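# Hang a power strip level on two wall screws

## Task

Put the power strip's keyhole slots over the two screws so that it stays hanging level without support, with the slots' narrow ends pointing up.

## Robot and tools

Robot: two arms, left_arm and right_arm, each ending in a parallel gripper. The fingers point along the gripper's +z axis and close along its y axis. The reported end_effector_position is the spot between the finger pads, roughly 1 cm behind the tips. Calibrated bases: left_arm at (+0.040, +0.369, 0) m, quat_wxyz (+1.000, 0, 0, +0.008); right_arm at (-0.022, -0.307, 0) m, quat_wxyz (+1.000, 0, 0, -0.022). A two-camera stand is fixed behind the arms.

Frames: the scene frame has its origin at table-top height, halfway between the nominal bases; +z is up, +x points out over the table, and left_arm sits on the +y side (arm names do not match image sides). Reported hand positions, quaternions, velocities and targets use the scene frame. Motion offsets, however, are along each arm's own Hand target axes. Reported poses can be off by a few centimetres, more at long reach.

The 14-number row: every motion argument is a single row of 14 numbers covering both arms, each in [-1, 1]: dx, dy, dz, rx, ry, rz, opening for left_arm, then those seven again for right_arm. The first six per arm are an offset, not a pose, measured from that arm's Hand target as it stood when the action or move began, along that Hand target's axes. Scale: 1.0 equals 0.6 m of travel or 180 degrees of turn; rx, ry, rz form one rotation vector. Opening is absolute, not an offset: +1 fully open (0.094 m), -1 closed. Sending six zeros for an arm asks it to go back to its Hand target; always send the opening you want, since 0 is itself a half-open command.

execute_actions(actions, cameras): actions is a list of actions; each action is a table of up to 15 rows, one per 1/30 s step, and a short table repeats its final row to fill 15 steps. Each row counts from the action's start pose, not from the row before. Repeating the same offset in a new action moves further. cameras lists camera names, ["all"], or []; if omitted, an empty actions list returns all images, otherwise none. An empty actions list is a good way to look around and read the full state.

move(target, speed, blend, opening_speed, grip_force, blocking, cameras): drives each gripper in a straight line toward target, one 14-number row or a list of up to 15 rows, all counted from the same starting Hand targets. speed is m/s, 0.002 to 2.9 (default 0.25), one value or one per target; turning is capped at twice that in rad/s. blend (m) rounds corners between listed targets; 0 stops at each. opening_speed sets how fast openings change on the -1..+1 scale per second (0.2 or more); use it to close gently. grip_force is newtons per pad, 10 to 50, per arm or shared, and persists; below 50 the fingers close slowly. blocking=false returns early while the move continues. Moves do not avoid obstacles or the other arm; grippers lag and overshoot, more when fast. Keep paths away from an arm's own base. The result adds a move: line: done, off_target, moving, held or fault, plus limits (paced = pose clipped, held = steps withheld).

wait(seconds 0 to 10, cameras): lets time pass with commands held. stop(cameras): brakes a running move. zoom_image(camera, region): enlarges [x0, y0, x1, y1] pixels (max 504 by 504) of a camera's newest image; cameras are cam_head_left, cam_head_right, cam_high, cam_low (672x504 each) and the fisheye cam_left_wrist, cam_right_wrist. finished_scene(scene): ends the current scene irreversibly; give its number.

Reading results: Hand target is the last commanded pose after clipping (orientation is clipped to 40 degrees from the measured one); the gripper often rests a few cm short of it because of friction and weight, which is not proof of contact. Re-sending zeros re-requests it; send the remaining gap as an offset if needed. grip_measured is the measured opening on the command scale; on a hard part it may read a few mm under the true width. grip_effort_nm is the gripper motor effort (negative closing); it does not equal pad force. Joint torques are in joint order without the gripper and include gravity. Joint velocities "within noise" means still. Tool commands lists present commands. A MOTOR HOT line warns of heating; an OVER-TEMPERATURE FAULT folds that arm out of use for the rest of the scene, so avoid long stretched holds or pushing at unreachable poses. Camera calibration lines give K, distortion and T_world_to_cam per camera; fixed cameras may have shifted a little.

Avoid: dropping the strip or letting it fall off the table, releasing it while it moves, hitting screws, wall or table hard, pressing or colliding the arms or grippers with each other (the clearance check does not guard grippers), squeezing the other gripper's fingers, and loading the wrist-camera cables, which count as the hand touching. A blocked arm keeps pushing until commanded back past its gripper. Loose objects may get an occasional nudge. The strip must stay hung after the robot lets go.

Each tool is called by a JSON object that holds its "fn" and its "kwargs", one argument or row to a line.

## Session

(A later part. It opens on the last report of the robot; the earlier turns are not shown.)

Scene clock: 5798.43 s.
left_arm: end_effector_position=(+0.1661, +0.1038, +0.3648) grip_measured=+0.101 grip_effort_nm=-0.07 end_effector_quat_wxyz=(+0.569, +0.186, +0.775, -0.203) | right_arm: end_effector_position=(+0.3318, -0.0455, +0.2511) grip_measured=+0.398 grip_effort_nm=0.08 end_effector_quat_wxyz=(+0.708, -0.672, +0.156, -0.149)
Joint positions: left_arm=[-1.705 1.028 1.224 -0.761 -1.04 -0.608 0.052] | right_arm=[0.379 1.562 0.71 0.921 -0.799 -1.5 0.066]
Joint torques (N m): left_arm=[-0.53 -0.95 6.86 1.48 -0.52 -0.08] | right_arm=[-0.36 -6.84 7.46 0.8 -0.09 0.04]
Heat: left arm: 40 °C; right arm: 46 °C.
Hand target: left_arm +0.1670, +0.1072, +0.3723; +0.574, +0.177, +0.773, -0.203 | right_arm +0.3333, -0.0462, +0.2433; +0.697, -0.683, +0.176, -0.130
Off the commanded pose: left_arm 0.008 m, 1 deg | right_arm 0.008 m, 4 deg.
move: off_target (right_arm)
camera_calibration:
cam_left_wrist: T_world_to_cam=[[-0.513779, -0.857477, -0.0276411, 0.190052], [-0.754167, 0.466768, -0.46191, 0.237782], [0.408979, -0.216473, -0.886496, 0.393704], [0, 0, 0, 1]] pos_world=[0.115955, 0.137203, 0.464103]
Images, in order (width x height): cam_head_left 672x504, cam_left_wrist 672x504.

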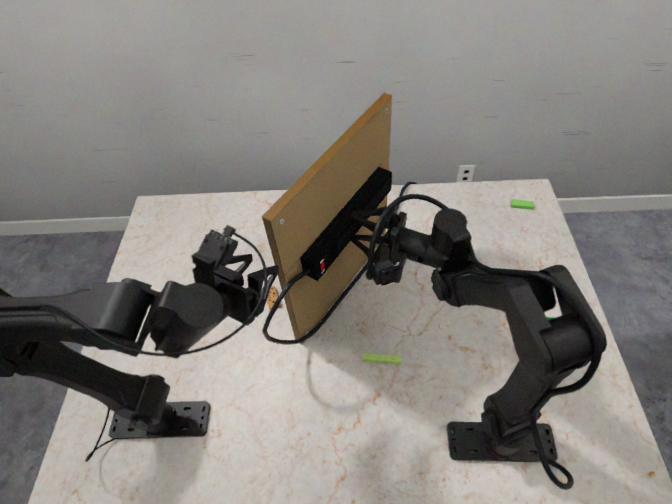

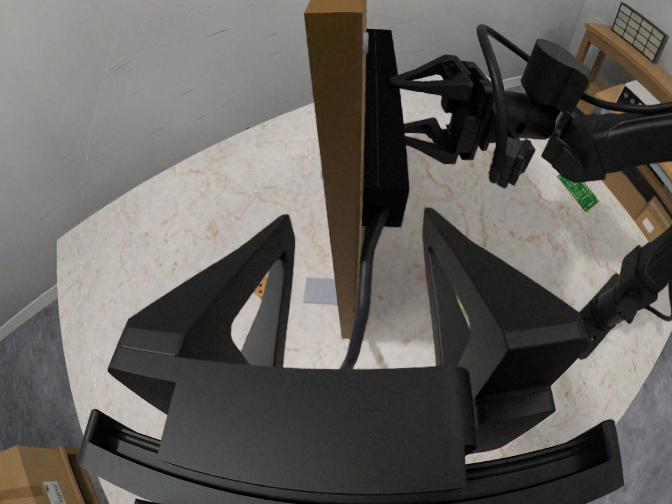

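{"fn": "move", "kwargs": {
  "target": [
    [0,0,0,0,0,0,0.1,0,0,0,0,0.0,0.0,0.8],
    [0,0,0,0,0,0,0.1,0,-0.012,0,0,0.0,0.0,0.8],
    [0,0,0,0,0,0,0.1,0,-0.012,-0.2,0,0.0,0.0,0.8]
  ],
  "speed": 0.06,
  "opening_speed": 0.5,
  "cameras": ["cam_left_wrist","cam_head_left"]
}}

{"fn": "zoom_image", "kwargs": {
  "camera": "cam_head_left",
  "region": [285, 145, 405, 285]
}}

{"fn": "zoom_image", "kwargs": {
  "camera": "cam_left_wrist",
  "region": [320, 0, 460, 160]
}}

Scene clock: 5812.70 s.
left_arm: end_effector_position=(+0.1661, +0.1038, +0.3648) grip_measured=+0.101 grip_effort_nm=-0.07 end_effector_quat_wxyz=(+0.569, +0.186, +0.775, -0.203) | right_arm: end_effector_position=(+0.2883, -0.1539, +0.2515) grip_measured=+0.798 grip_effort_nm=0.09 end_effector_quat_wxyz=(+0.698, -0.682, +0.169, -0.138)
Joint positions: left_arm=[-1.705 1.028 1.224 -0.761 -1.04 -0.608 0.052] | right_arm=[-0.006 1.279 0.524 0.785 -1.182 -1.496 0.084]
Joint torques (N m): left_arm=[-0.53 -0.95 6.84 1.49 -0.52 -0.09] | right_arm=[-0.54 -5.57 5.94 1.08 -0.14 0.05]
Heat: left arm: 40 °C; right arm: 47 °C.
Hand target: left_arm +0.1670, +0.1072, +0.3723; +0.574, +0.177, +0.773, -0.203 | right_arm +0.2831, -0.1553, +0.2499; +0.697, -0.683, +0.176, -0.130
Off the commanded pose: left_arm 0.008 m, 1 deg | right_arm 0.006 m, 1 deg.
move: done
camera_calibration:
cam_left_wrist: T_world_to_cam=[[-0.513779, -0.857477, -0.0276411, 0.190052], [-0.754167, 0.466768, -0.46191, 0.237782], [0.408979, -0.216473, -0.886496, 0.393704], [0, 0, 0, 1]] pos_world=[0.115955, 0.137203, 0.464103]
Images, in order (width x height): cam_head_left 672x504, cam_left_wrist 672x504.

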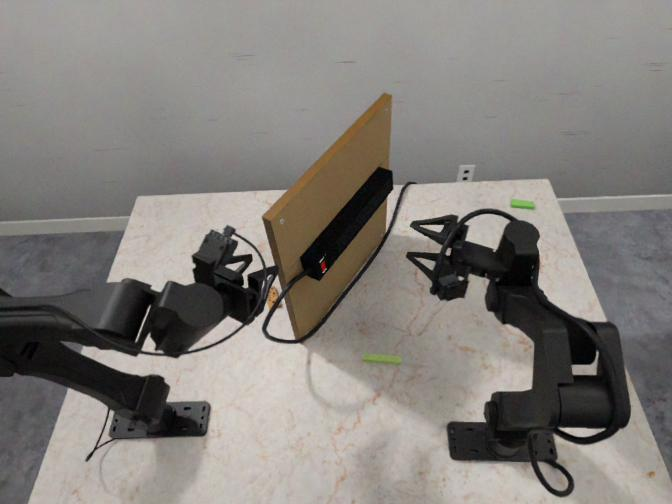

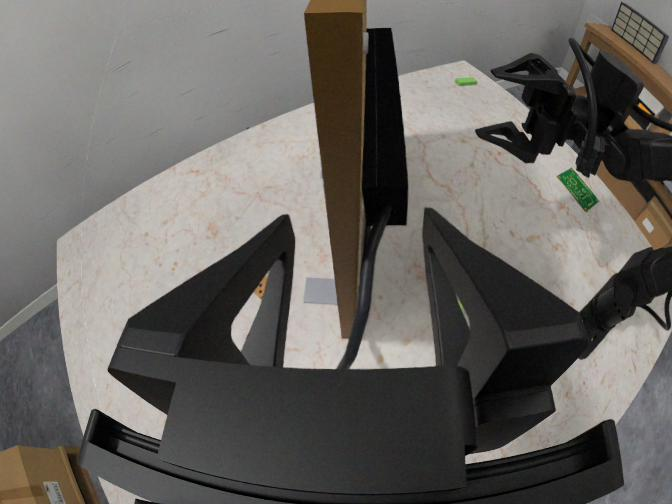

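Scaled by 3.600 from the camera's 672x504 image, which has a finer 960x720 frame.

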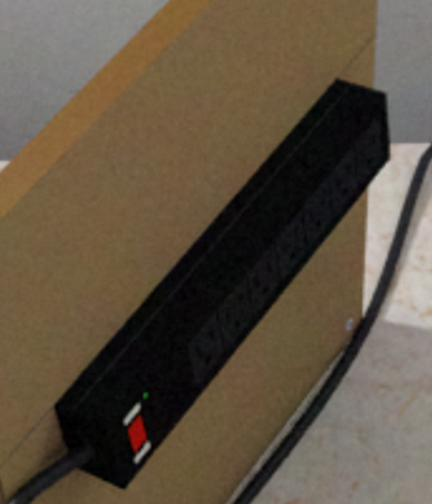

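Scaled by 3.150 from the camera's 672x504 image, which has a finer 960x720 frame.

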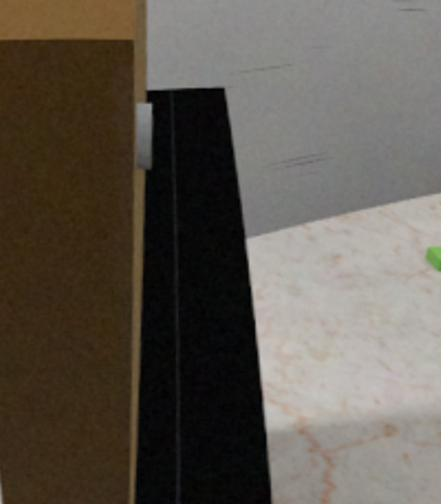

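{"fn": "finished_scene", "kwargs": {
  "scene": 2
}}

The scene is finished: the task was done.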